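# Place bottles on ledges matching their cap colours

## Task

Set every bottle upright on the wall ledge whose label strip has the same colour as that bottle's cap, so that the bottle's entire base rests on that ledge.

## Robot and tools

Robot: two seven-joint arms, left_arm and right_arm, each ending in a two-finger gripper. Equal joint values give mirror-image postures on the two arms.

Scene frame: origin on the plane z = 0, below the midpoint between the two arm bases, which sit 0.70 m above it. +x points forward, the way both arms face. +y points toward left_arm's side; arm names do not follow image sides. +z points up. Gripper frame: fingers extend along its +z and close along its y. end_effector_position is the point between the closed finger pads, under 1 cm behind the tips. Closing pushes the tips about 17 mm further along +z, mostly while the pads are more than 70 mm apart. Reported poses may be off by a few centimetres, more at long reach.

Row layout, shared by both motion tools: one flat list of 16 numbers covering both arms. The order is left_arm x, y, z, qw, qx, qy, qz, opening, then the same eight for right_arm. x, y, z are an absolute target position in metres in the scene frame. The quaternion is an absolute orientation, w first, in the scene frame. Opening runs from -1 (closed) to +1 (fully open, 0.145 m) and is an absolute command. Send all 16 numbers even when only one arm moves. For an idle arm, repeat the exact pose from the last result taken before it stopped, plus its wanted opening. A 0 opening is a real command, so resend an unchanged gripper's present command ('Tool commands' line). To keep an orientation, repeat the same quaternion, not the drifted reported one.

execute_actions(actions, cameras): actions is a list of actions. Each action is a table of up to 15 rows; each row is one 1/30 s step. A short table holds its last row for the rest of the 15 steps. Each action is checked per gripper: a target more than 0.6 m from that gripper's position, along any of its own axes, refuses the action for both arms. A malformed action, or a first action failing that check against the last reported state, refuses the whole call. An empty actions list just returns state and images. Each step the controller clips commanded orientation to within 32 degrees of the measured one and moves position first, so one action may fall short. Resend the rest next time; the result's 'Hand target' shows what was actually sent.

move(target, speed, blend, opening_speed, blocking, cameras): drives each gripper in a straight line from its Hand target to the pose in target. target is one 16-number row or a list of up to 15 rows, with no 0.6 m limit. speed is in m/s, 0.002 to 1.1, default 0.25; turns run up to twice that in rad/s. Give one speed value, or one per target. blend, in metres, rounds corners at intermediate targets; the default 0 stops at each. opening_speed is units per second on the -1..1 scale, at least 0.2. Paths end together, last at least 0.5 s, and are cut at 10 s. A changed opening in a later list target is sent on arrival, after all motion rests. blocking=false returns after about 0.5 s while the move runs; a new move replaces it. Paths avoid nothing, neither objects nor the other arm. Grippers lag, stray and may overshoot speed, especially with the arm nearly straight. The 'move:' line reports the ending (done, off_target, moving, held, fault) and limits (paced = pose clipped, held = steps withheld). An arm not named in it is done, within 3 mm and 2 degrees. Neither done nor off_target says anything about contact.

wait(seconds 0..10): lets time pass while holding commands; a running move continues. stop(): brakes the running move, which needs some distance. zoom_image(camera 'cam_high' or 'cam_low', region [x0,y0,x1,y1] pixels, at most 504 per side): a closer look at the latest image. read_manual(section 'licences'): licence texts only. finished_scene(scene 1 or 2): ends the scene permanently. Scene 1 is practice and can be skipped. The goal must hold with the robot let go.

Results: gripper pose, Joint positions (each arm's last entry is the finger opening in metres), grip_measured on the -1..1 scale, and joint torques (can have offsets and noise; numbers 3 and 4 wrap at ±28 N m). 'Within noise' joint velocities mean the arm is still. Calls that ran actions also list positions at some steps. Cameras cam_high and cam_low are 896x504, with calibration given.

Gripping: to hold, keep commanding an opening clearly below grip_measured; the lower, the firmer, up to about 10 N per pad for objects up to about 11 cm wide. Fully open to closed takes at least about 0.5 s. Fast closing can squeeze too hard.

Avoid: dropping bottles or releasing them while moving; knocking anything off the work area; fast contacts (faster means a harder hit) or targets deep past a contact. Avoid letting the arms or grippers touch or press each other, including closing one gripper on the other's fingers. The clearance check does not guard grippers, housings or wrist cameras. Large gripper turns can swing the elbow. Holding loads, stretching out or pushing at unreachable poses heats motors. MOTOR HOT warns from 85 °C; at 100 °C an OVER-TEMPERATURE FAULT stops the arm for 30-60 s. Loose objects may occasionally be nudged by outside pushes. Replying also lets simulated time pass.

Each tool is called after ">>>" as name([rows], argument=value, ...), one row to a line, values as JSON.

## Session

>>> execute_actions(actions=[])

Scene clock: 0.00 s.
left_arm: end_effector_position=(+0.3554, +0.1334, +0.3763) grip_measured=+1.00 end_effector_quat_wxyz=(-0.040, -0.585, +0.680, -0.440) | right_arm: end_effector_position=(+0.4020, -0.0846, +0.4120) grip_measured=+1.00 end_effector_quat_wxyz=(+0.172, +0.783, +0.024, +0.598)
Joint positions: left_arm=[0.476 0.652 -0.724 1.144 -0.177 -0.294 0.656 0.145] | right_arm=[0.249 -0.096 -0.415 1.14 -0.092 0.203 -0.635 0.145]
Joint velocities: within noise
Joint torques (N m): no reading
Motor temperatures (°C): left_arm=[23 20 24 22 21 24 21] | right_arm=[21 23 24 21 21 21 22]
Hand target: left_arm +0.3554, +0.1334, +0.3763; -0.040, -0.585, +0.680, -0.440 | right_arm +0.4020, -0.0846, +0.4120; +0.172, +0.783, +0.024, +0.598
Tool commands: left_gripper/opening=+1.0 right_gripper/opening=+1.0

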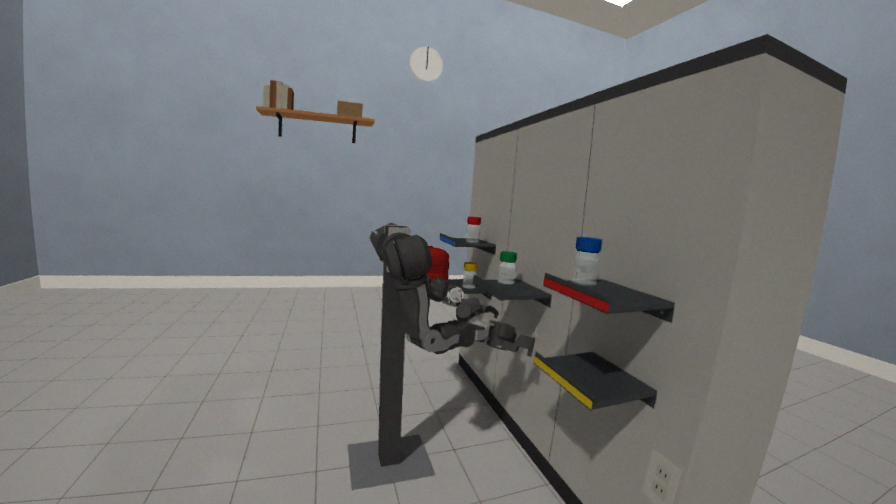

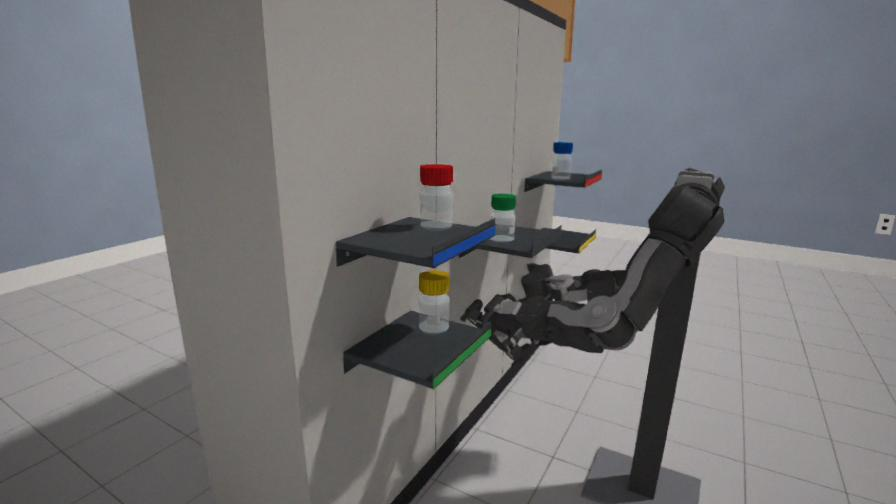

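>>> zoom_image(camera="cam_high", region=[420, 180, 690, 420])

>>> zoom_image(camera="cam_low", region=[320, 120, 640, 400])

Scaled by 1.867 from the camera's 896x504 image, which has a finer 1280x720 frame.

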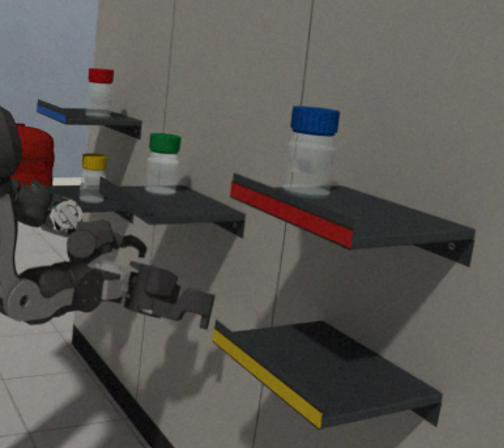

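Scaled by 1.575 from the camera's 896x504 image, which has a finer 1280x720 frame.

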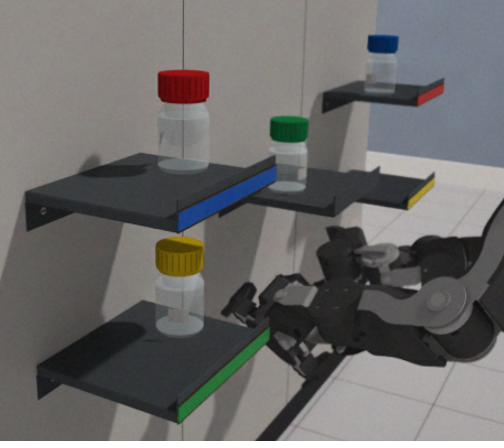

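>>> move([
  [0.26,0.18,0.40,-0.04,-0.585,0.68,-0.44,1,0.26,-0.18,0.42,0.172,0.783,0.024,0.598,1],
  [0.22,0.25,0.55,0,0.7071,0,0.7071,-1,0.22,-0.25,0.55,0,0.7071,0,0.7071,-1],
], speed=0.15)

Scene clock: 137.50 s.
left_arm: end_effector_position=(+0.2201, +0.2488, +0.5496) grip_measured=-1.00 end_effector_quat_wxyz=(+0.002, +0.707, -0.003, +0.707) | right_arm: end_effector_position=(+0.2197, -0.2511, +0.5482) grip_measured=-1.00 end_effector_quat_wxyz=(+0.003, +0.709, -0.002, +0.705)
Joint positions: left_arm=[-0.994 0.602 0.377 2.266 0.656 -0.225 -0.126 0] | right_arm=[-1.08 0.777 0.338 2.266 0.698 -0.341 -0.295 0]
Joint velocities: within noise
Joint torques (N m): left_arm=[-0.8 1.7 1.81 4.9 0.13 -0.55 -0.05] | right_arm=[-0.75 2.73 2.88 3.59 0.02 -0.55 0.16]
Motor temperatures (°C): left_arm=[26 21 25 23 22 24 21] | right_arm=[22 23 24 23 21 21 21]
Hand target: left_arm +0.2200, +0.2499, +0.5500; +0.000, +0.707, +0.000, +0.707 | right_arm +0.2200, -0.2500, +0.5500; +0.000, +0.707, +0.000, +0.707
Off the commanded pose: left_arm 0.001 m, 0 deg | right_arm 0.002 m, 1 deg.
move: done

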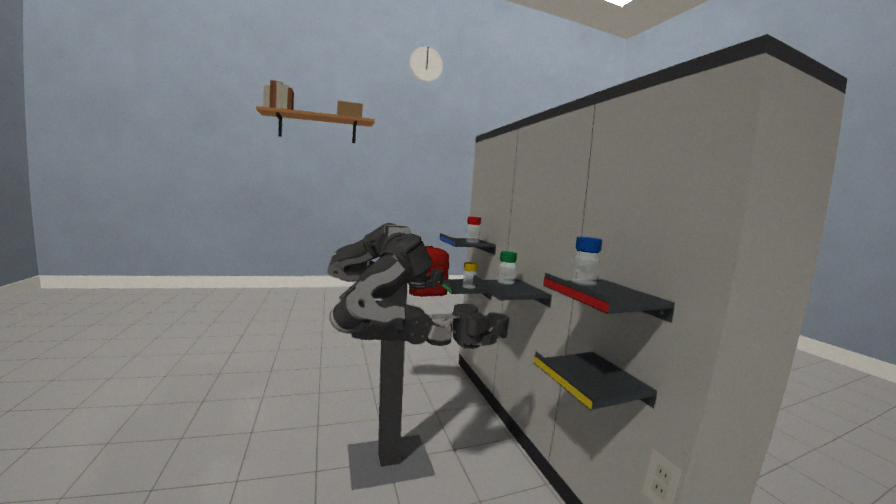

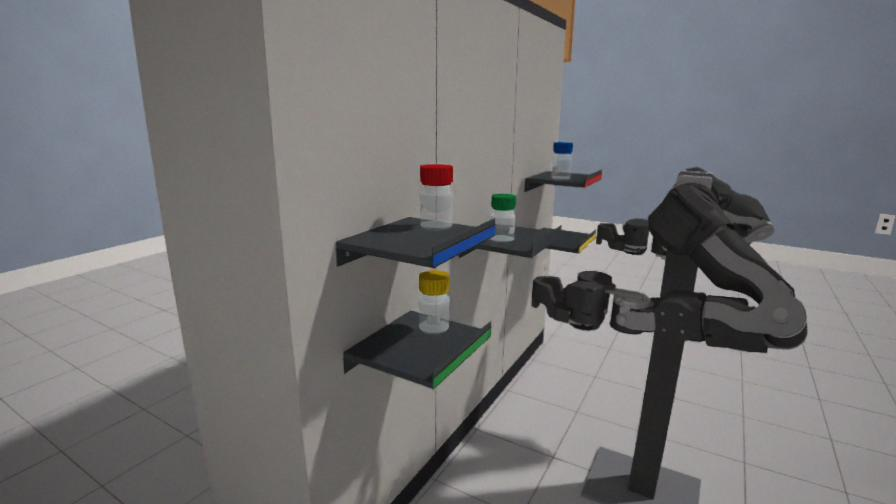

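>>> zoom_image(camera="cam_high", region=[400, 270, 540, 370])

>>> zoom_image(camera="cam_low", region=[510, 200, 680, 360])

Scaled by 3.600 from the camera's 896x504 image, which has a finer 1280x720 frame.

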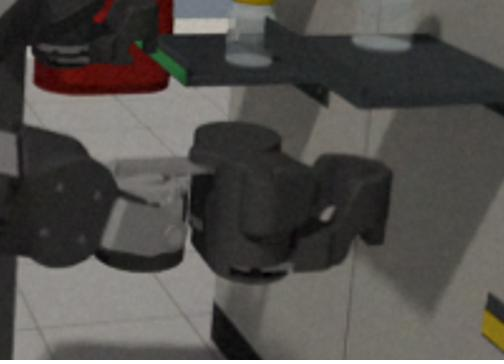

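Scaled by 2.965 from the camera's 896x504 image, which has a finer 1280x720 frame.

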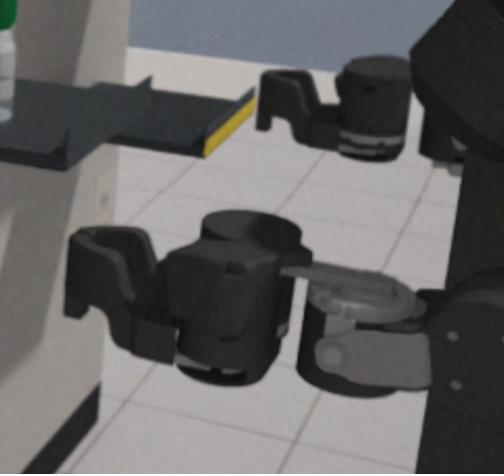

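>>> zoom_image(camera="cam_low", region=[330, 150, 510, 270])

>>> zoom_image(camera="cam_high", region=[530, 220, 690, 330])

>>> zoom_image(camera="cam_high", region=[430, 200, 570, 320])

>>> zoom_image(camera="cam_low", region=[330, 260, 510, 390])

Scaled by 2.800 from the camera's 896x504 image, which has a finer 1280x720 frame.

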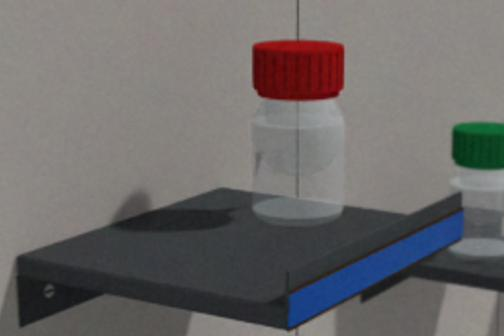

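Scaled by 3.150 from the camera's 896x504 image, which has a finer 1280x720 frame.

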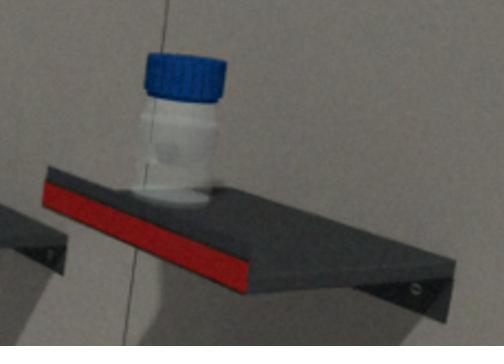

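Scaled by 3.600 from the camera's 896x504 image, which has a finer 1280x720 frame.

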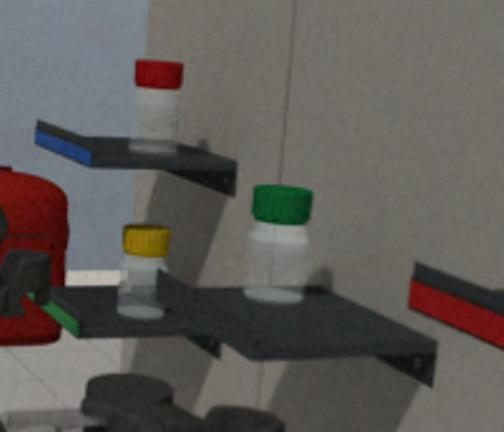

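Scaled by 2.800 from the camera's 896x504 image, which has a finer 1280x720 frame.

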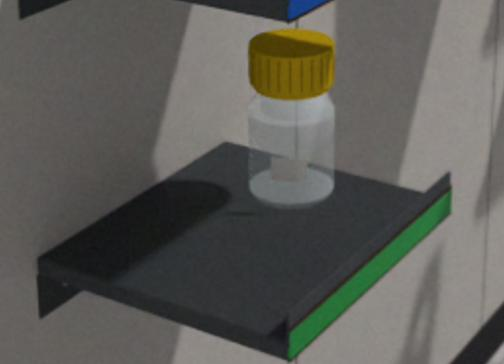

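>>> move([
  [0.23,0.049,0.65,0,0.7933,0,0.6088,0.5,0.22,-0.25,0.55,0,0.7071,0,0.7071,-1],
], speed=0.2)

>>> zoom_image(camera="cam_high", region=[400, 200, 570, 340])

>>> zoom_image(camera="cam_low", region=[450, 160, 650, 300])

Scene clock: 266.70 s.
left_arm: end_effector_position=(+0.2312, +0.0718, +0.6518) grip_measured=+0.50 end_effector_quat_wxyz=(-0.052, +0.630, +0.058, +0.772) | right_arm: end_effector_position=(+0.2197, -0.2511, +0.5482) grip_measured=-1.00 end_effector_quat_wxyz=(+0.003, +0.709, -0.002, +0.705)
Joint positions: left_arm=[-0.386 -0.11 -0.811 2.435 -0.545 0.442 -0.591 0.112] | right_arm=[-1.08 0.777 0.338 2.266 0.698 -0.341 -0.295 0]
Joint velocities: within noise
Joint torques (N m): left_arm=[-0.8 -2.36 -3.56 3.17 -0.21 -0.53 -0.02] | right_arm=[-0.7 2.6 2.89 3.77 0 -0.57 0.19]
Motor temperatures (°C): left_arm=[23 21 25 24 21 25 21] | right_arm=[21 23 24 22 20 21 21]
Hand target: left_arm +0.2302, +0.0689, +0.6501; -0.049, +0.634, +0.057, +0.770 | right_arm +0.2200, -0.2500, +0.5500; +0.000, +0.707, +0.000, +0.707
Off the commanded pose: left_arm 0.023 m, 28 deg | right_arm 0.002 m, 1 deg.
joint read past its limit (left arm) — joint 4 (elbow), upper limit, where the elbow is as bent as it goes.
move: held (left_arm; a check stopped the path); limits=held
pose unreachable (left arm): on one or more control steps of this call, first in action 0 (counted from 0), this arm could not follow its commanded pose, so it was not sent that pose on those steps. It may still have moved: this result reports where it is.
cause: moving toward the commanded pose would bring two parts of the arm too close to each other (its base and another part of the arm, with joints 1 (shoulder pitch) to 6 (wrist pitch) between them).

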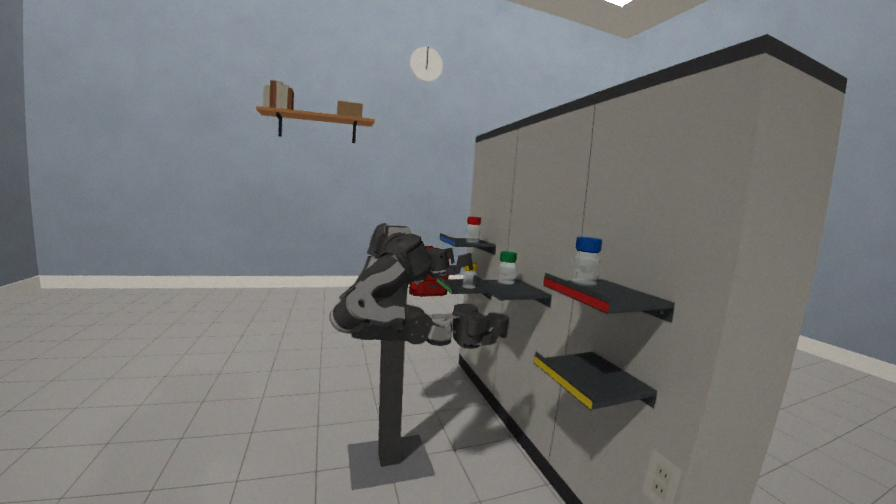

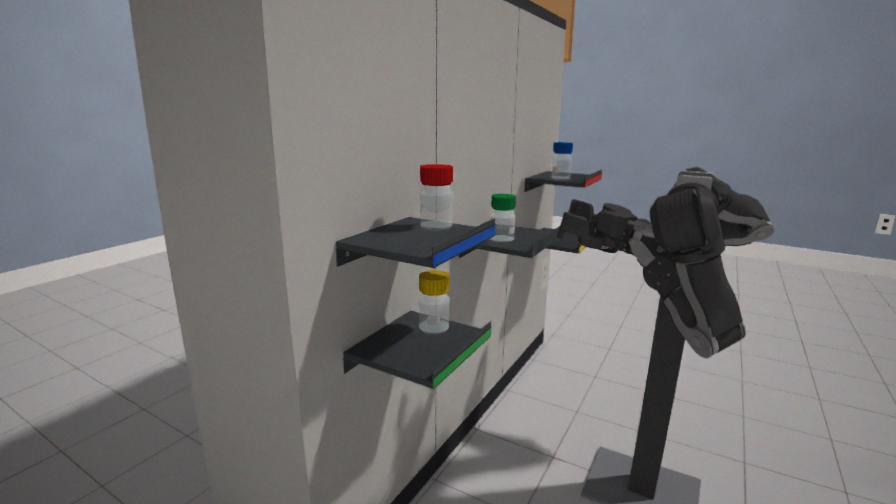

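Scaled by 2.965 from the camera's 896x504 image, which has a finer 1280x720 frame.

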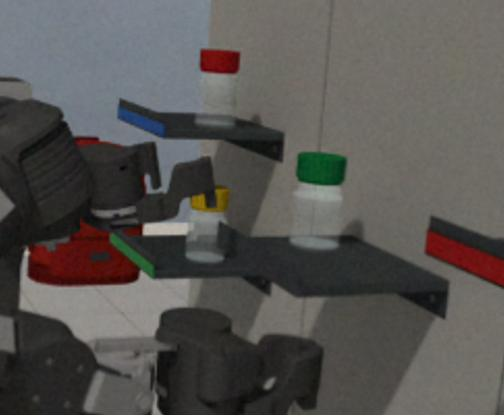

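Scaled by 2.520 from the camera's 896x504 image, which has a finer 1280x720 frame.

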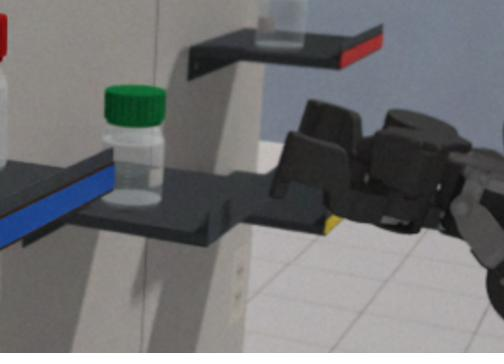

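>>> move([
  [0.26,0.16,0.65,0.2082,0.7455,-0.2713,0.5721,0.5,0.22,-0.25,0.55,0,0.7071,0,0.7071,-1],
], speed=0.2, cameras=["cam_low"])

Scene clock: 285.40 s.
left_arm: end_effector_position=(+0.2607, +0.1608, +0.6506) grip_measured=+0.50 end_effector_quat_wxyz=(+0.207, +0.745, -0.268, +0.574) | right_arm: end_effector_position=(+0.2197, -0.2511, +0.5482) grip_measured=-1.00 end_effector_quat_wxyz=(+0.003, +0.709, -0.002, +0.705)
Joint positions: left_arm=[-0.708 1.248 0.822 2.309 1.392 0.479 0.212 0.112] | right_arm=[-1.08 0.777 0.338 2.266 0.698 -0.341 -0.295 0]
Joint velocities: within noise
Joint torques (N m): left_arm=[2.31 4.36 2.43 1.01 0.18 -0.51 0.24] | right_arm=[-0.65 2.73 2.85 3.66 0.01 -0.56 0.18]
Motor temperatures (°C): left_arm=[23 21 25 24 21 25 21] | right_arm=[21 23 24 22 20 21 21]
Hand target: left_arm +0.2600, +0.1600, +0.6500; +0.208, +0.746, -0.271, +0.572 | right_arm +0.2200, -0.2500, +0.5500; +0.000, +0.707, +0.000, +0.707
Off the commanded pose: left_arm 0.001 m, 0 deg | right_arm 0.002 m, 1 deg.
move: done
Images, in order (width x height): cam_low 896x504.

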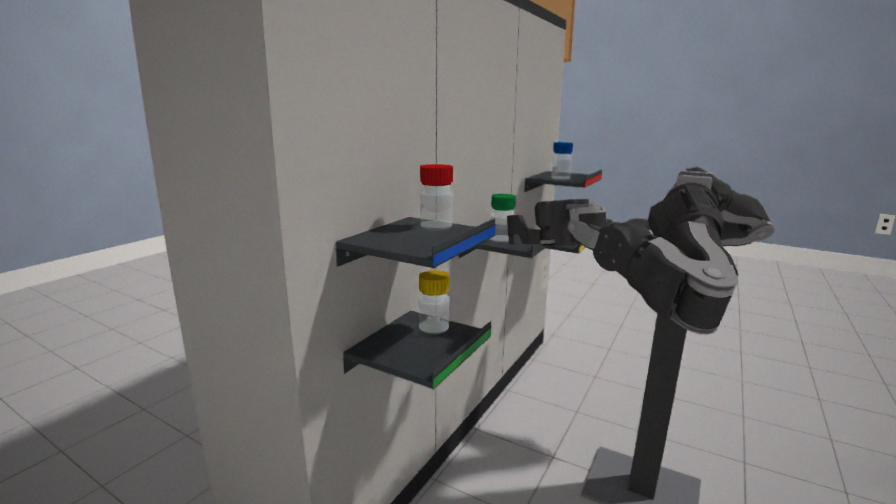

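>>> move([
  [0.325,0.1005,0.642,0.2082,0.7455,-0.2713,0.5721,0.5,0.22,-0.25,0.55,0,0.7071,0,0.7071,-1],
], speed=0.15)

>>> zoom_image(camera="cam_high", region=[430, 210, 570, 320])

>>> zoom_image(camera="cam_low", region=[450, 170, 610, 290])

Scene clock: 294.43 s.
left_arm: end_effector_position=(+0.3248, +0.1003, +0.6433) grip_measured=+0.50 end_effector_quat_wxyz=(+0.208, +0.740, -0.276, +0.577) | right_arm: end_effector_position=(+0.2197, -0.2511, +0.5482) grip_measured=-1.00 end_effector_quat_wxyz=(+0.003, +0.709, -0.002, +0.705)
Joint positions: left_arm=[-1.407 1.865 1.316 2.135 1.584 0.14 -0.15 0.112] | right_arm=[-1.08 0.777 0.338 2.266 0.698 -0.341 -0.295 0]
Joint velocities: within noise
Joint torques (N m): left_arm=[5.13 1.17 2.99 0.29 0.12 -0.53 -0.02] | right_arm=[-0.62 2.65 2.82 3.7 0.03 -0.56 0.18]
Motor temperatures (°C): left_arm=[23 21 25 23 21 25 21] | right_arm=[21 23 24 22 20 21 21]
Hand target: left_arm +0.3249, +0.1005, +0.6419; +0.207, +0.742, -0.275, +0.575 | right_arm +0.2200, -0.2500, +0.5500; +0.000, +0.707, +0.000, +0.707
Off the commanded pose: left_arm 0.001 m, 1 deg | right_arm 0.002 m, 1 deg.
joint sent to its limit (left arm) — joint 1 (shoulder pitch), lower limit; joint 5 (forearm roll), upper limit. The joint targets still meet the commanded pose.
move: done

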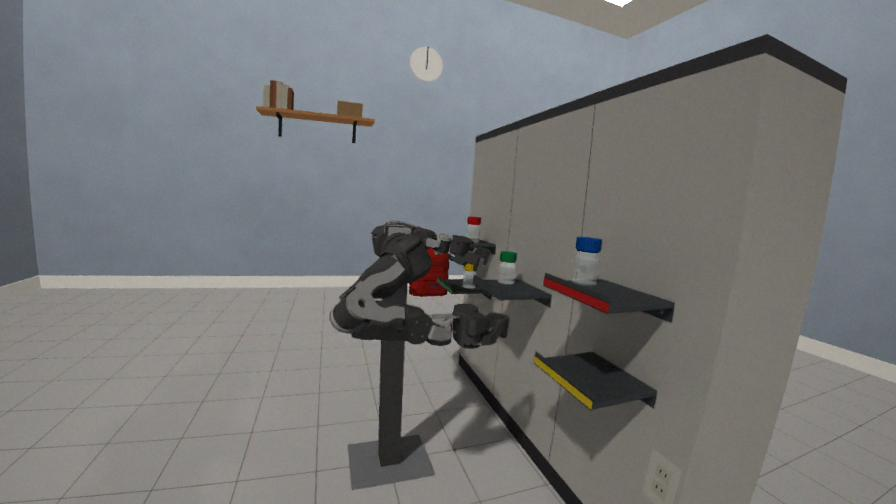

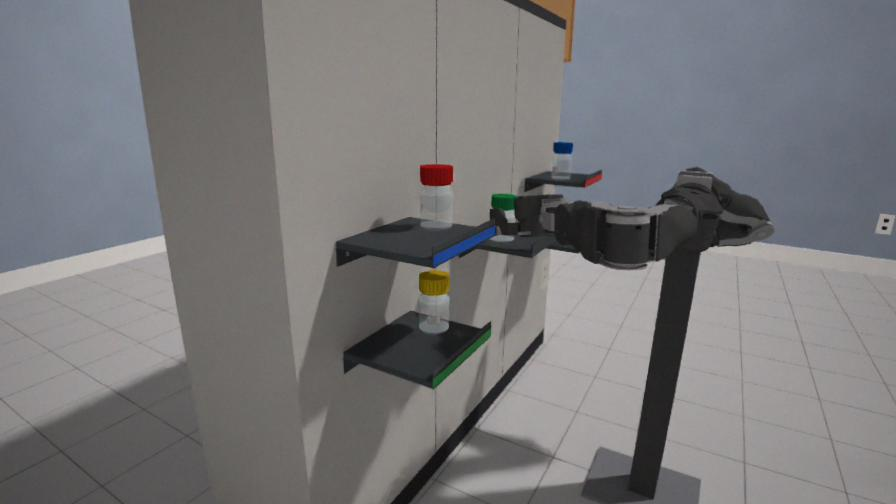

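Scaled by 3.600 from the camera's 896x504 image, which has a finer 1280x720 frame.

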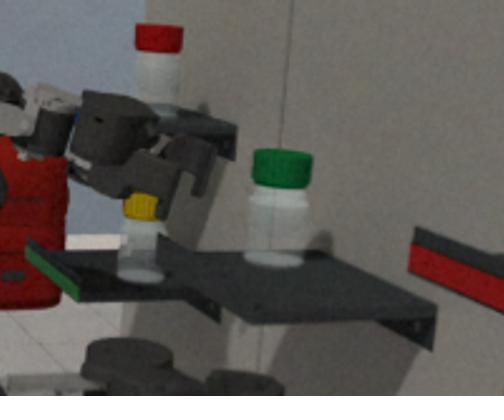

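Scaled by 3.150 from the camera's 896x504 image, which has a finer 1280x720 frame.

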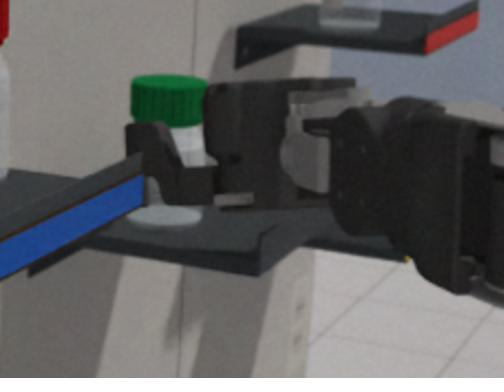

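>>> move([
  [0.345,0.082,0.638,0.2082,0.7455,-0.2713,0.5721,0.5,0.22,-0.25,0.55,0,0.7071,0,0.7071,-1],
], speed=0.1, cameras=[])

Scene clock: 305.10 s.
left_arm: end_effector_position=(+0.3445, +0.0816, +0.6403) grip_measured=+0.50 end_effector_quat_wxyz=(+0.205, +0.733, -0.284, +0.583) | right_arm: end_effector_position=(+0.2197, -0.2511, +0.5482) grip_measured=-1.00 end_effector_quat_wxyz=(+0.003, +0.709, -0.002, +0.705)
Joint positions: left_arm=[-1.407 2.01 1.285 2.047 1.584 0.085 -0.193 0.112] | right_arm=[-1.08 0.777 0.338 2.266 0.698 -0.341 -0.295 0]
Joint velocities: within noise
Joint torques (N m): left_arm=[6.03 0.91 2.26 -0.13 0.1 -0.71 -0.03] | right_arm=[-0.65 2.76 2.95 3.67 -0.01 -0.56 0.16]
Motor temperatures (°C): left_arm=[23 21 26 23 21 25 21] | right_arm=[21 23 24 22 20 21 21]
Hand target: left_arm +0.3447, +0.0823, +0.6379; +0.204, +0.735, -0.282, +0.581 | right_arm +0.2200, -0.2500, +0.5500; +0.000, +0.707, +0.000, +0.707
Off the commanded pose: left_arm 0.002 m, 2 deg | right_arm 0.002 m, 1 deg.
joint sent to its limit (left arm) — joint 1 (shoulder pitch), lower limit; joint 2 (shoulder roll), upper limit; joint 5 (forearm roll), upper limit. The joint targets still meet the commanded pose.
move: done
No camera images: "cameras" was empty.

>>> move([
  [0.26,0.16,0.65,0.2082,0.7455,-0.2713,0.5721,0.5,0.22,-0.25,0.55,0,0.7071,0,0.7071,-1],
  [0.22,0.25,0.55,0,0.7071,0,0.7071,0.5,0.22,-0.25,0.55,0,0.7071,0,0.7071,-1],
  [0.26,0.18,0.40,-0.04,-0.585,0.68,-0.44,0.5,0.26,-0.18,0.42,0.172,0.783,0.024,0.598,-1],
], speed=0.2, cameras=[])

>>> move([
  [0.3554,0.1334,0.3763,-0.04,-0.585,0.68,-0.44,0.5,0.402,-0.0846,0.412,0.172,0.783,0.024,0.598,-1],
], speed=0.2, cameras=[])

Scene clock: 377.40 s.
left_arm: end_effector_position=(+0.2609, +0.1799, +0.4020) grip_measured=+0.50 end_effector_quat_wxyz=(-0.038, -0.584, +0.679, -0.444) | right_arm: end_effector_position=(+0.2604, -0.1792, +0.4211) grip_measured=-1.00 end_effector_quat_wxyz=(+0.169, +0.782, +0.024, +0.600)
Joint positions: left_arm=[0.062 1.122 -0.649 1.626 -0.009 -0.297 0.429 0.112] | right_arm=[-0.429 0.324 -0.332 1.852 0.032 0.129 -0.622 0]
Joint velocities: within noise
Joint torques (N m): left_arm=[4.6 4.71 1.78 2.09 0.29 -0.25 0] | right_arm=[0.83 0.65 0.62 3.59 -0.31 -0.24 -0.26]
Motor temperatures (°C): left_arm=[24 21 25 22 21 25 21] | right_arm=[21 23 24 22 20 21 21]
Hand target: left_arm +0.2601, +0.1801, +0.4001; -0.040, -0.585, +0.680, -0.440 | right_arm +0.2600, -0.1800, +0.4200; +0.172, +0.783, +0.024, +0.598
Off the commanded pose: left_arm 0.002 m, 0 deg | right_arm 0.001 m, 0 deg.
move: done
No camera images: "cameras" was empty.

Scene clock: 378.67 s.
left_arm: end_effector_position=(+0.3572, +0.1320, +0.3788) grip_measured=+0.50 end_effector_quat_wxyz=(-0.039, -0.585, +0.677, -0.445) | right_arm: end_effector_position=(+0.4021, -0.0831, +0.4120) grip_measured=-1.00 end_effector_quat_wxyz=(+0.169, +0.784, +0.026, +0.597)
Joint positions: left_arm=[0.511 0.678 -0.803 1.149 -0.126 -0.284 0.609 0.112] | right_arm=[0.258 -0.077 -0.451 1.142 -0.052 0.209 -0.652 0]
Joint velocities: within noise
Joint torques (N m): left_arm=[7.45 3.47 1.51 2.63 0.32 -0.36 0] | right_arm=[4.79 -1.99 0.21 3.75 -0.33 -0.48 -0.3]
Motor temperatures (°C): left_arm=[24 21 25 22 21 25 21] | right_arm=[21 23 24 22 20 21 21]
Hand target: left_arm +0.3554, +0.1333, +0.3763; -0.040, -0.585, +0.680, -0.440 | right_arm +0.4020, -0.0846, +0.4120; +0.172, +0.783, +0.024, +0.598
Off the commanded pose: left_arm 0.003 m, 1 deg | right_arm 0.001 m, 0 deg.
move: done
No camera images: "cameras" was empty.

>>> move([
  [0.30,0.20,0.42,0.246,0.7078,-0.2932,0.5939,0.5,0.402,-0.0846,0.412,0.172,0.783,0.024,0.598,-1],
  [0.30,0.19,0.65,0.246,0.7078,-0.2932,0.5939,0.5,0.402,-0.0846,0.412,0.172,0.783,0.024,0.598,-1],
], speed=0.2)

Scene clock: 401.33 s.
left_arm: end_effector_position=(+0.3003, +0.1902, +0.6511) grip_measured=+0.50 end_effector_quat_wxyz=(+0.245, +0.706, -0.294, +0.596) | right_arm: end_effector_position=(+0.4021, -0.0831, +0.4120) grip_measured=-1.00 end_effector_quat_wxyz=(+0.169, +0.784, +0.026, +0.597)
Joint positions: left_arm=[-0.481 1.389 0.507 1.975 1.347 0.231 0.485 0.112] | right_arm=[0.258 -0.077 -0.451 1.142 -0.052 0.209 -0.652 0]
Joint velocities: within noise
Joint torques (N m): left_arm=[3.63 5.34 2.85 1.16 0.42 -0.44 0.09] | right_arm=[4.87 -1.96 0.17 3.63 -0.32 -0.46 -0.28]
Motor temperatures (°C): left_arm=[25 22 25 22 21 25 21] | right_arm=[22 23 23 22 20 21 21]
Hand target: left_arm +0.3000, +0.1899, +0.6500; +0.246, +0.708, -0.293, +0.594 | right_arm +0.4020, -0.0846, +0.4120; +0.172, +0.783, +0.024, +0.598
Off the commanded pose: left_arm 0.001 m, 0 deg | right_arm 0.001 m, 0 deg.
move: done

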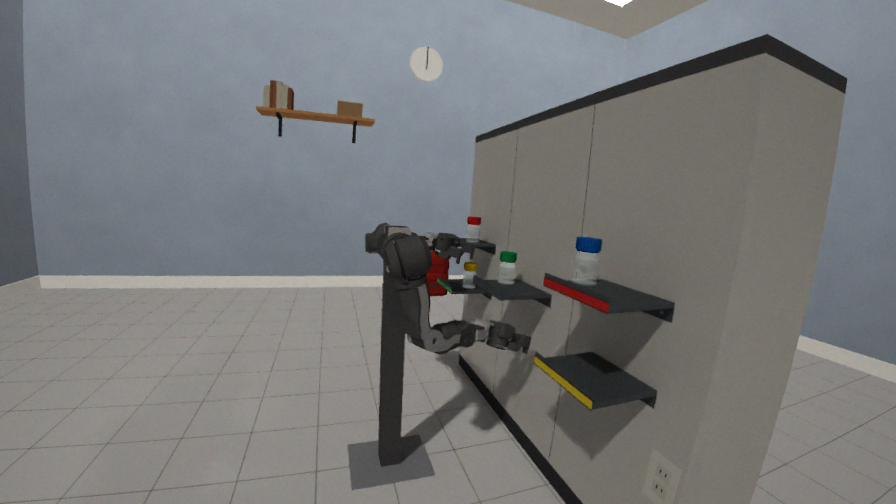

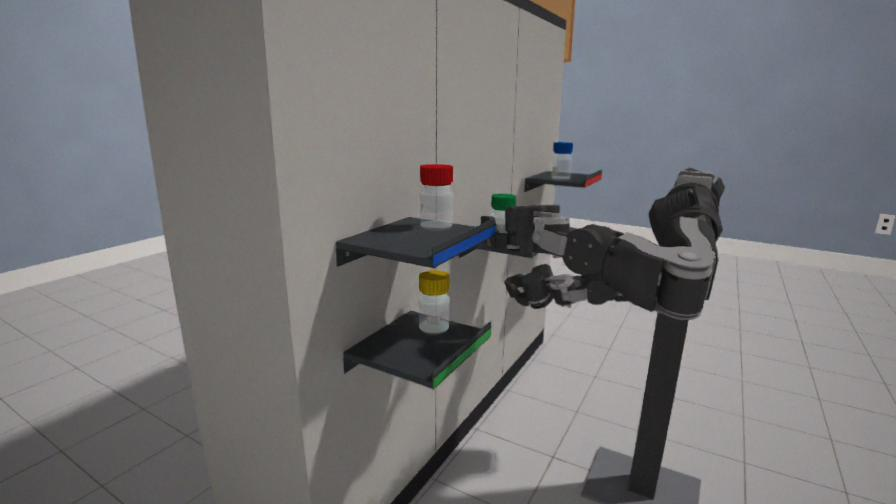

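>>> move([
  [0.30,0.20,0.42,0.246,0.7078,-0.2932,0.5939,0.5,0.402,-0.0846,0.412,0.172,0.783,0.024,0.598,-1],
  [0.3554,0.1334,0.3763,-0.04,-0.585,0.68,-0.44,0.5,0.402,-0.0846,0.412,0.172,0.783,0.024,0.598,-1],
], speed=0.25, cameras=[])

>>> move([
  [0.28,0.20,0.42,-0.04,-0.585,0.68,-0.44,0.5,0.402,-0.0846,0.412,0.172,0.783,0.024,0.598,-1],
], speed=0.25, cameras=[])

>>> move([
  [0.28,0.19,0.62,-0.04,-0.585,0.68,-0.44,0.5,0.402,-0.0846,0.412,0.172,0.783,0.024,0.598,-1],
], speed=0.25, cameras=[])

>>> move([
  [0.28,0.19,0.65,0.246,0.7078,-0.2932,0.5939,0.5,0.402,-0.0846,0.412,0.172,0.783,0.024,0.598,-1],
], speed=0.25, cameras=[])

Scene clock: 441.60 s.
left_arm: end_effector_position=(+0.3553, +0.1329, +0.3777) grip_measured=+0.50 end_effector_quat_wxyz=(-0.041, -0.583, +0.681, -0.441) | right_arm: end_effector_position=(+0.4021, -0.0831, +0.4120) grip_measured=-1.00 end_effector_quat_wxyz=(+0.169, +0.784, +0.026, +0.597)
Joint positions: left_arm=[0.536 0.7 -0.862 1.148 -0.093 -0.287 0.59 0.112] | right_arm=[0.258 -0.077 -0.451 1.142 -0.052 0.209 -0.652 0]
Joint velocities: within noise
Joint torques (N m): left_arm=[7.45 2.65 2.07 2.5 0.32 -0.2 -0.23] | right_arm=[4.81 -1.94 0.21 3.77 -0.33 -0.47 -0.32]
Motor temperatures (°C): left_arm=[24 23 26 22 21 25 21] | right_arm=[22 23 23 22 20 21 21]
Hand target: left_arm +0.3554, +0.1335, +0.3763; -0.040, -0.585, +0.680, -0.440 | right_arm +0.4020, -0.0846, +0.4120; +0.172, +0.783, +0.024, +0.598
Off the commanded pose: left_arm 0.001 m, 0 deg | right_arm 0.001 m, 0 deg.
move: done
No camera images: "cameras" was empty.

Scene clock: 442.47 s.
left_arm: end_effector_position=(+0.2801, +0.2008, +0.4202) grip_measured=+0.50 end_effector_quat_wxyz=(-0.039, -0.585, +0.682, -0.438) | right_arm: end_effector_position=(+0.4021, -0.0831, +0.4120) grip_measured=-1.00 end_effector_quat_wxyz=(+0.169, +0.784, +0.026, +0.597)
Joint positions: left_arm=[0.231 1.186 -0.744 1.56 0.101 -0.342 0.502 0.112] | right_arm=[0.258 -0.077 -0.451 1.142 -0.052 0.209 -0.652 0]
Joint velocities: within noise
Joint torques (N m): left_arm=[4.26 5.31 2.59 2.32 0.39 -0.38 -0.29] | right_arm=[4.81 -2.02 0.13 3.69 -0.32 -0.48 -0.27]
Motor temperatures (°C): left_arm=[24 23 26 22 21 25 21] | right_arm=[22 23 23 22 20 21 21]
Hand target: left_arm +0.2800, +0.1999, +0.4200; -0.040, -0.585, +0.680, -0.440 | right_arm +0.4020, -0.0846, +0.4120; +0.172, +0.783, +0.024, +0.598
Off the commanded pose: left_arm 0.001 m, 0 deg | right_arm 0.001 m, 0 deg.
move: done
No camera images: "cameras" was empty.

Scene clock: 443.77 s.
left_arm: end_effector_position=(+0.2808, +0.1901, +0.6223) grip_measured=+0.50 end_effector_quat_wxyz=(-0.036, -0.583, +0.680, -0.443) | right_arm: end_effector_position=(+0.4021, -0.0831, +0.4120) grip_measured=-1.00 end_effector_quat_wxyz=(+0.169, +0.784, +0.026, +0.597)
Joint positions: left_arm=[0.61 1.529 -0.468 1.926 0.617 0.068 0.952 0.112] | right_arm=[0.258 -0.077 -0.451 1.142 -0.052 0.209 -0.652 0]
Joint velocities: within noise
Joint torques (N m): left_arm=[4.13 4.21 2.48 -0.03 0.32 -0.11 0.01] | right_arm=[4.84 -2.04 0.27 3.84 -0.3 -0.47 -0.29]
Motor temperatures (°C): left_arm=[24 23 26 22 21 25 21] | right_arm=[22 23 23 22 20 21 21]
Hand target: left_arm +0.2800, +0.1900, +0.6200; -0.040, -0.585, +0.680, -0.440 | right_arm +0.4020, -0.0846, +0.4120; +0.172, +0.783, +0.024, +0.598
Off the commanded pose: left_arm 0.002 m, 1 deg | right_arm 0.001 m, 0 deg.
move: done
No camera images: "cameras" was empty.

Scene clock: 446.13 s.
left_arm: end_effector_position=(+0.2797, +0.1891, +0.6503) grip_measured=+0.50 end_effector_quat_wxyz=(+0.248, +0.707, -0.295, +0.593) | right_arm: end_effector_position=(+0.4021, -0.0831, +0.4120) grip_measured=-1.00 end_effector_quat_wxyz=(+0.169, +0.784, +0.026, +0.597)
Joint positions: left_arm=[0.579 1.82 -0.824 2.057 1.572 -0.143 0.463 0.112] | right_arm=[0.258 -0.077 -0.451 1.142 -0.052 0.209 -0.652 0]
Joint velocities: within noise
Joint torques (N m): left_arm=[3.36 5.55 2.32 0.27 0.4 -0.61 -0.05] | right_arm=[4.76 -1.94 0.12 3.74 -0.32 -0.49 -0.31]
Motor temperatures (°C): left_arm=[24 23 26 22 22 25 21] | right_arm=[22 23 23 22 20 21 21]
Hand target: left_arm +0.2800, +0.1900, +0.6500; +0.246, +0.708, -0.293, +0.594 | right_arm +0.4020, -0.0846, +0.4120; +0.172, +0.783, +0.024, +0.598
Off the commanded pose: left_arm 0.001 m, 0 deg | right_arm 0.001 m, 0 deg.
move: done
No camera images: "cameras" was empty.

>>> move([
  [0.28,0.19,0.65,0.4343,0.7654,-0.0334,0.4740,0.5,0.402,-0.0846,0.412,0.172,0.783,0.024,0.598,-1],
], speed=0.25, cameras=[])

>>> move([
  [0.28,0.19,0.65,0.246,0.7078,-0.2932,0.5939,0.5,0.402,-0.0846,0.412,0.172,0.783,0.024,0.598,-1],
], speed=0.25, cameras=["cam_low"])

Scene clock: 470.33 s.
left_arm: end_effector_position=(+0.2806, +0.1908, +0.6504) grip_measured=+0.50 end_effector_quat_wxyz=(+0.376, +0.768, -0.280, +0.436) | right_arm: end_effector_position=(+0.4021, -0.0831, +0.4120) grip_measured=-1.00 end_effector_quat_wxyz=(+0.169, +0.784, +0.026, +0.597)
Joint positions: left_arm=[1.605 1.589 -1.563 1.816 1.586 0.535 0.769 0.112] | right_arm=[0.258 -0.077 -0.451 1.142 -0.052 0.209 -0.652 0]
Joint velocities: within noise
Joint torques (N m): left_arm=[5.18 -0.41 2.45 0.01 0.5 -0.3 0.41] | right_arm=[4.71 -1.96 0.14 3.75 -0.31 -0.46 -0.29]
Motor temperatures (°C): left_arm=[23 23 25 21 22 25 21] | right_arm=[23 23 23 22 20 21 21]
Hand target: left_arm +0.2800, +0.1902, +0.6499; +0.379, +0.768, -0.280, +0.433 | right_arm +0.4020, -0.0846, +0.4120; +0.172, +0.783, +0.024, +0.598
Off the commanded pose: left_arm 0.001 m, 29 deg | right_arm 0.001 m, 0 deg.
joint sent to its limit (left arm) — joint 3 (upper arm roll), lower limit; joint 5 (forearm roll), upper limit. The joint targets are off in orientation, not in position.
move: off_target (left_arm)
No camera images: "cameras" was empty.

Scene clock: 471.67 s.
left_arm: end_effector_position=(+0.2798, +0.1892, +0.6518) grip_measured=+0.50 end_effector_quat_wxyz=(+0.248, +0.706, -0.295, +0.595) | right_arm: end_effector_position=(+0.4021, -0.0831, +0.4120) grip_measured=-1.00 end_effector_quat_wxyz=(+0.169, +0.784, +0.026, +0.597)
Joint positions: left_arm=[1.46 1.743 -1.562 2.058 1.461 0.053 0.473 0.112] | right_arm=[0.258 -0.077 -0.451 1.142 -0.052 0.209 -0.652 0]
Joint velocities: within noise
Joint torques (N m): left_arm=[2.7 1.02 2.21 0.57 0.32 -0.6 -0.05] | right_arm=[4.81 -1.99 0.23 3.71 -0.3 -0.5 -0.31]
Motor temperatures (°C): left_arm=[23 23 25 21 22 25 21] | right_arm=[23 23 23 22 20 21 21]
Hand target: left_arm +0.2800, +0.1899, +0.6500; +0.246, +0.708, -0.293, +0.594 | right_arm +0.4020, -0.0846, +0.4120; +0.172, +0.783, +0.024, +0.598
Off the commanded pose: left_arm 0.002 m, 0 deg | right_arm 0.001 m, 0 deg.
move: done
Images, in order (width x height): cam_low 896x504.

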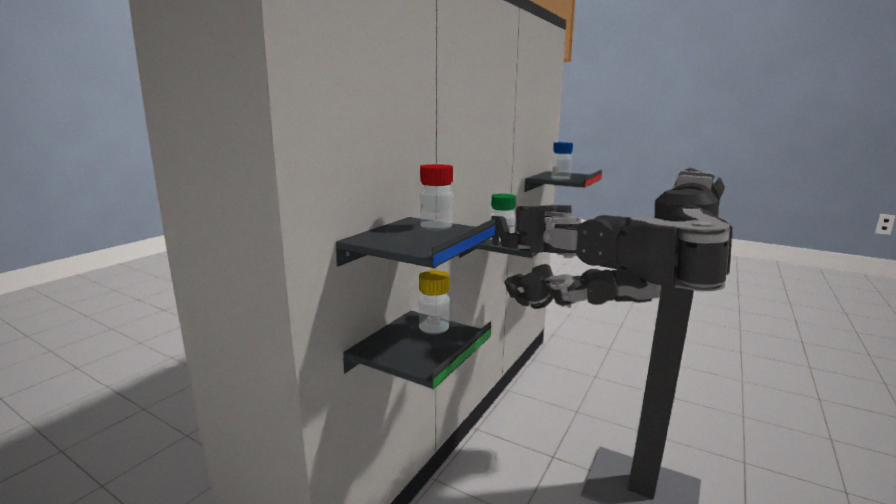

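>>> move([
  [0.325,0.105,0.645,0.246,0.7078,-0.2932,0.5939,0.5,0.402,-0.0846,0.412,0.172,0.783,0.024,0.598,-1],
], speed=0.2)

>>> zoom_image(camera="cam_high", region=[430, 210, 570, 320])

>>> zoom_image(camera="cam_low", region=[450, 170, 610, 290])

Scene clock: 488.33 s.
left_arm: end_effector_position=(+0.3251, +0.1047, +0.6473) grip_measured=+0.50 end_effector_quat_wxyz=(+0.246, +0.704, -0.295, +0.597) | right_arm: end_effector_position=(+0.4021, -0.0831, +0.4120) grip_measured=-1.00 end_effector_quat_wxyz=(+0.169, +0.784, +0.026, +0.597)
Joint positions: left_arm=[1.459 1.317 -1.562 2.07 1.489 0.093 0.032 0.112] | right_arm=[0.258 -0.077 -0.451 1.142 -0.052 0.209 -0.652 0]
Joint velocities: within noise
Joint torques (N m): left_arm=[5.26 0.59 2.51 0.76 0.21 -0.53 -0.02] | right_arm=[4.81 -1.91 0.2 3.75 -0.32 -0.48 -0.31]
Motor temperatures (°C): left_arm=[23 22 25 21 21 25 21] | right_arm=[23 23 23 22 20 21 21]
Hand target: left_arm +0.3250, +0.1050, +0.6450; +0.246, +0.708, -0.293, +0.594 | right_arm +0.4020, -0.0846, +0.4120; +0.172, +0.783, +0.024, +0.598
Off the commanded pose: left_arm 0.002 m, 1 deg | right_arm 0.001 m, 0 deg.
move: done

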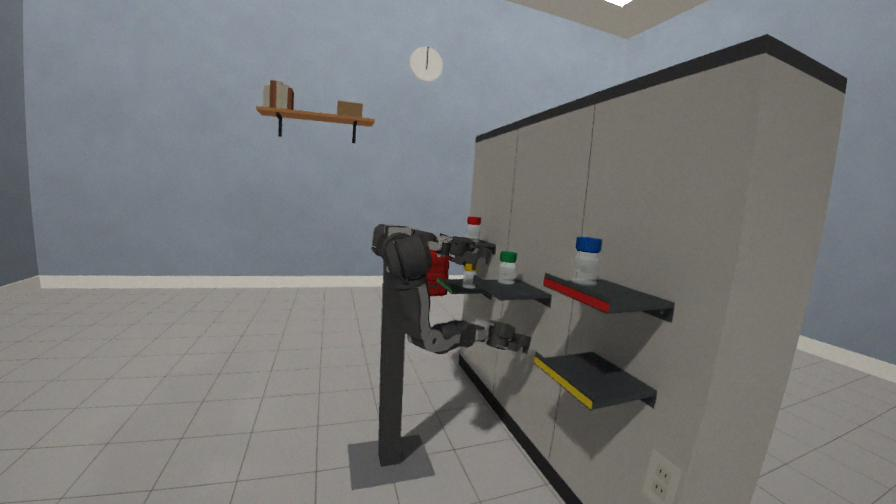

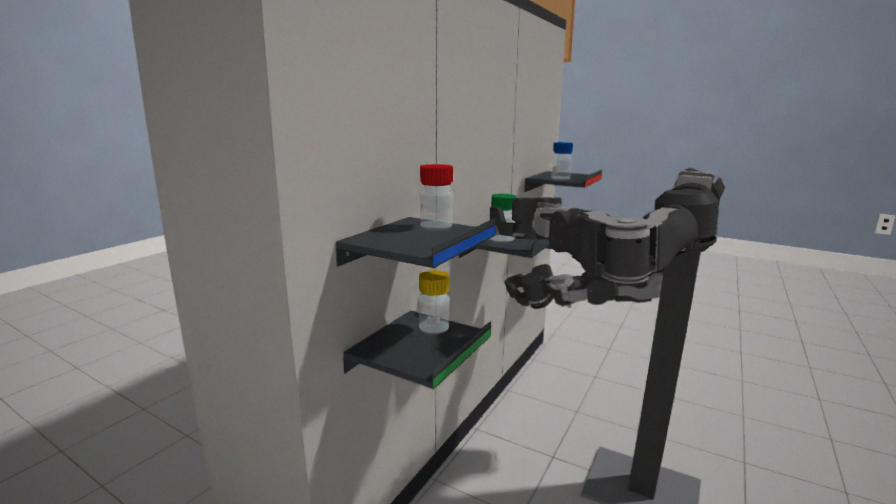

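Scaled by 3.600 from the camera's 896x504 image, which has a finer 1280x720 frame.

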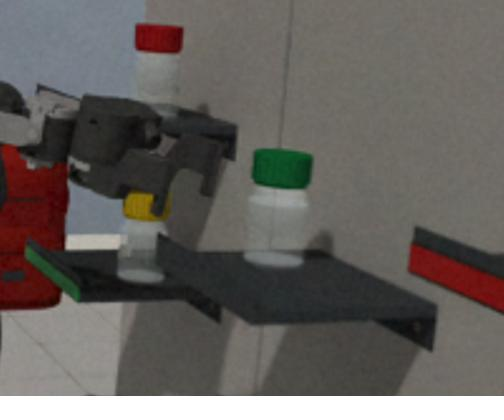

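Scaled by 3.150 from the camera's 896x504 image, which has a finer 1280x720 frame.

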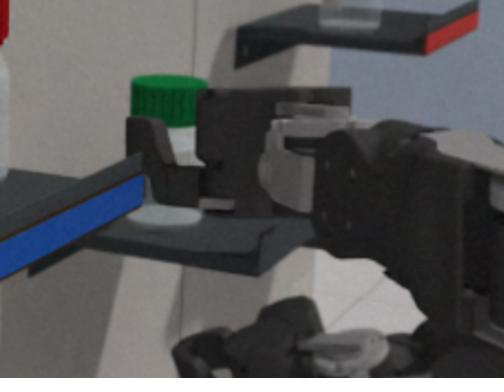

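>>> move([
  [0.381,0.049,0.630,0.246,0.7078,-0.2932,0.5939,0.5,0.402,-0.0846,0.412,0.172,0.783,0.024,0.598,-1],
], speed=0.1)

>>> zoom_image(camera="cam_high", region=[430, 210, 570, 320])

>>> zoom_image(camera="cam_low", region=[450, 170, 610, 290])

Scene clock: 497.87 s.
left_arm: end_effector_position=(+0.3806, +0.0480, +0.6328) grip_measured=+0.50 end_effector_quat_wxyz=(+0.248, +0.705, -0.295, +0.595) | right_arm: end_effector_position=(+0.4021, -0.0831, +0.4120) grip_measured=-1.00 end_effector_quat_wxyz=(+0.169, +0.784, +0.026, +0.597)
Joint positions: left_arm=[1.43 0.924 -1.562 1.805 1.478 0.088 -0.095 0.112] | right_arm=[0.258 -0.077 -0.451 1.142 -0.052 0.209 -0.652 0]
Joint velocities: within noise
Joint torques (N m): left_arm=[7.21 0.65 2.84 0.58 0.05 -0.7 -0.04] | right_arm=[4.76 -1.89 0.18 3.77 -0.31 -0.47 -0.31]
Motor temperatures (°C): left_arm=[24 22 25 21 21 25 21] | right_arm=[23 23 23 22 20 21 21]
Hand target: left_arm +0.3810, +0.0490, +0.6300; +0.246, +0.708, -0.293, +0.594 | right_arm +0.4020, -0.0846, +0.4120; +0.172, +0.783, +0.024, +0.598
Off the commanded pose: left_arm 0.003 m, 0 deg | right_arm 0.001 m, 0 deg.
move: done

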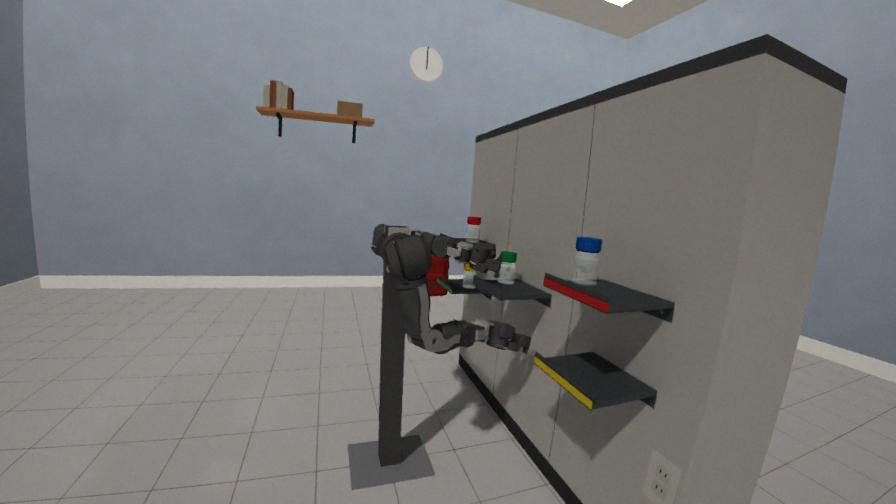

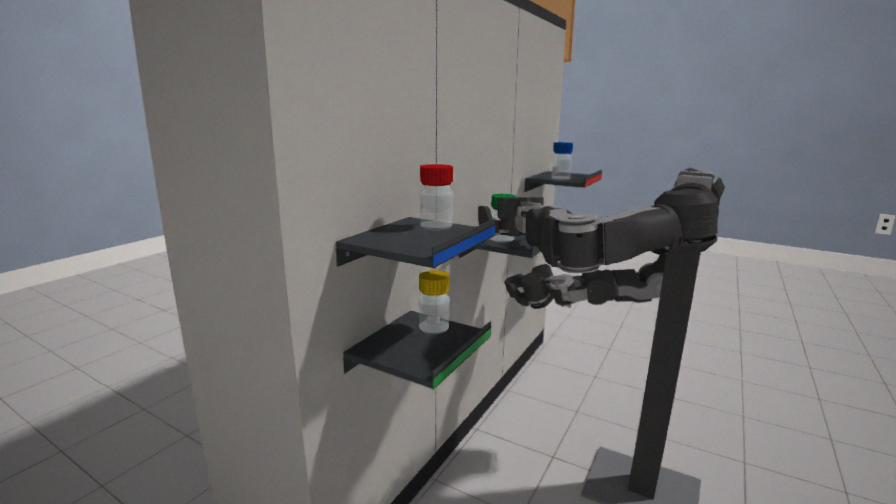

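Scaled by 3.600 from the camera's 896x504 image, which has a finer 1280x720 frame.

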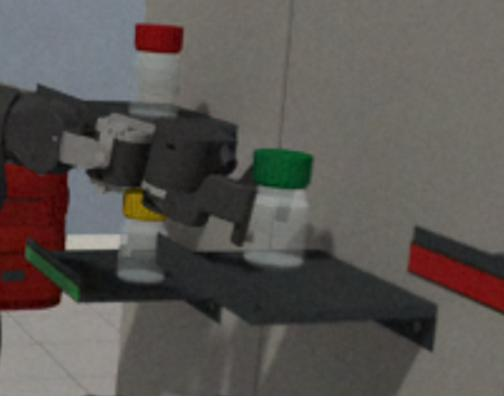

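Scaled by 3.150 from the camera's 896x504 image, which has a finer 1280x720 frame.

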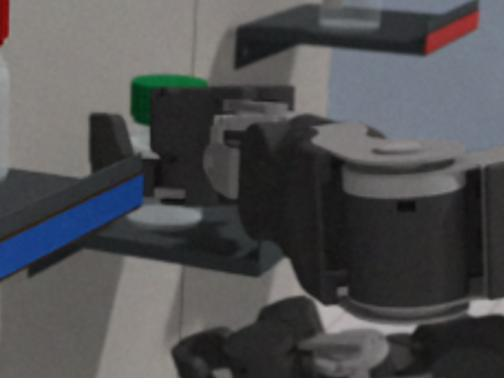

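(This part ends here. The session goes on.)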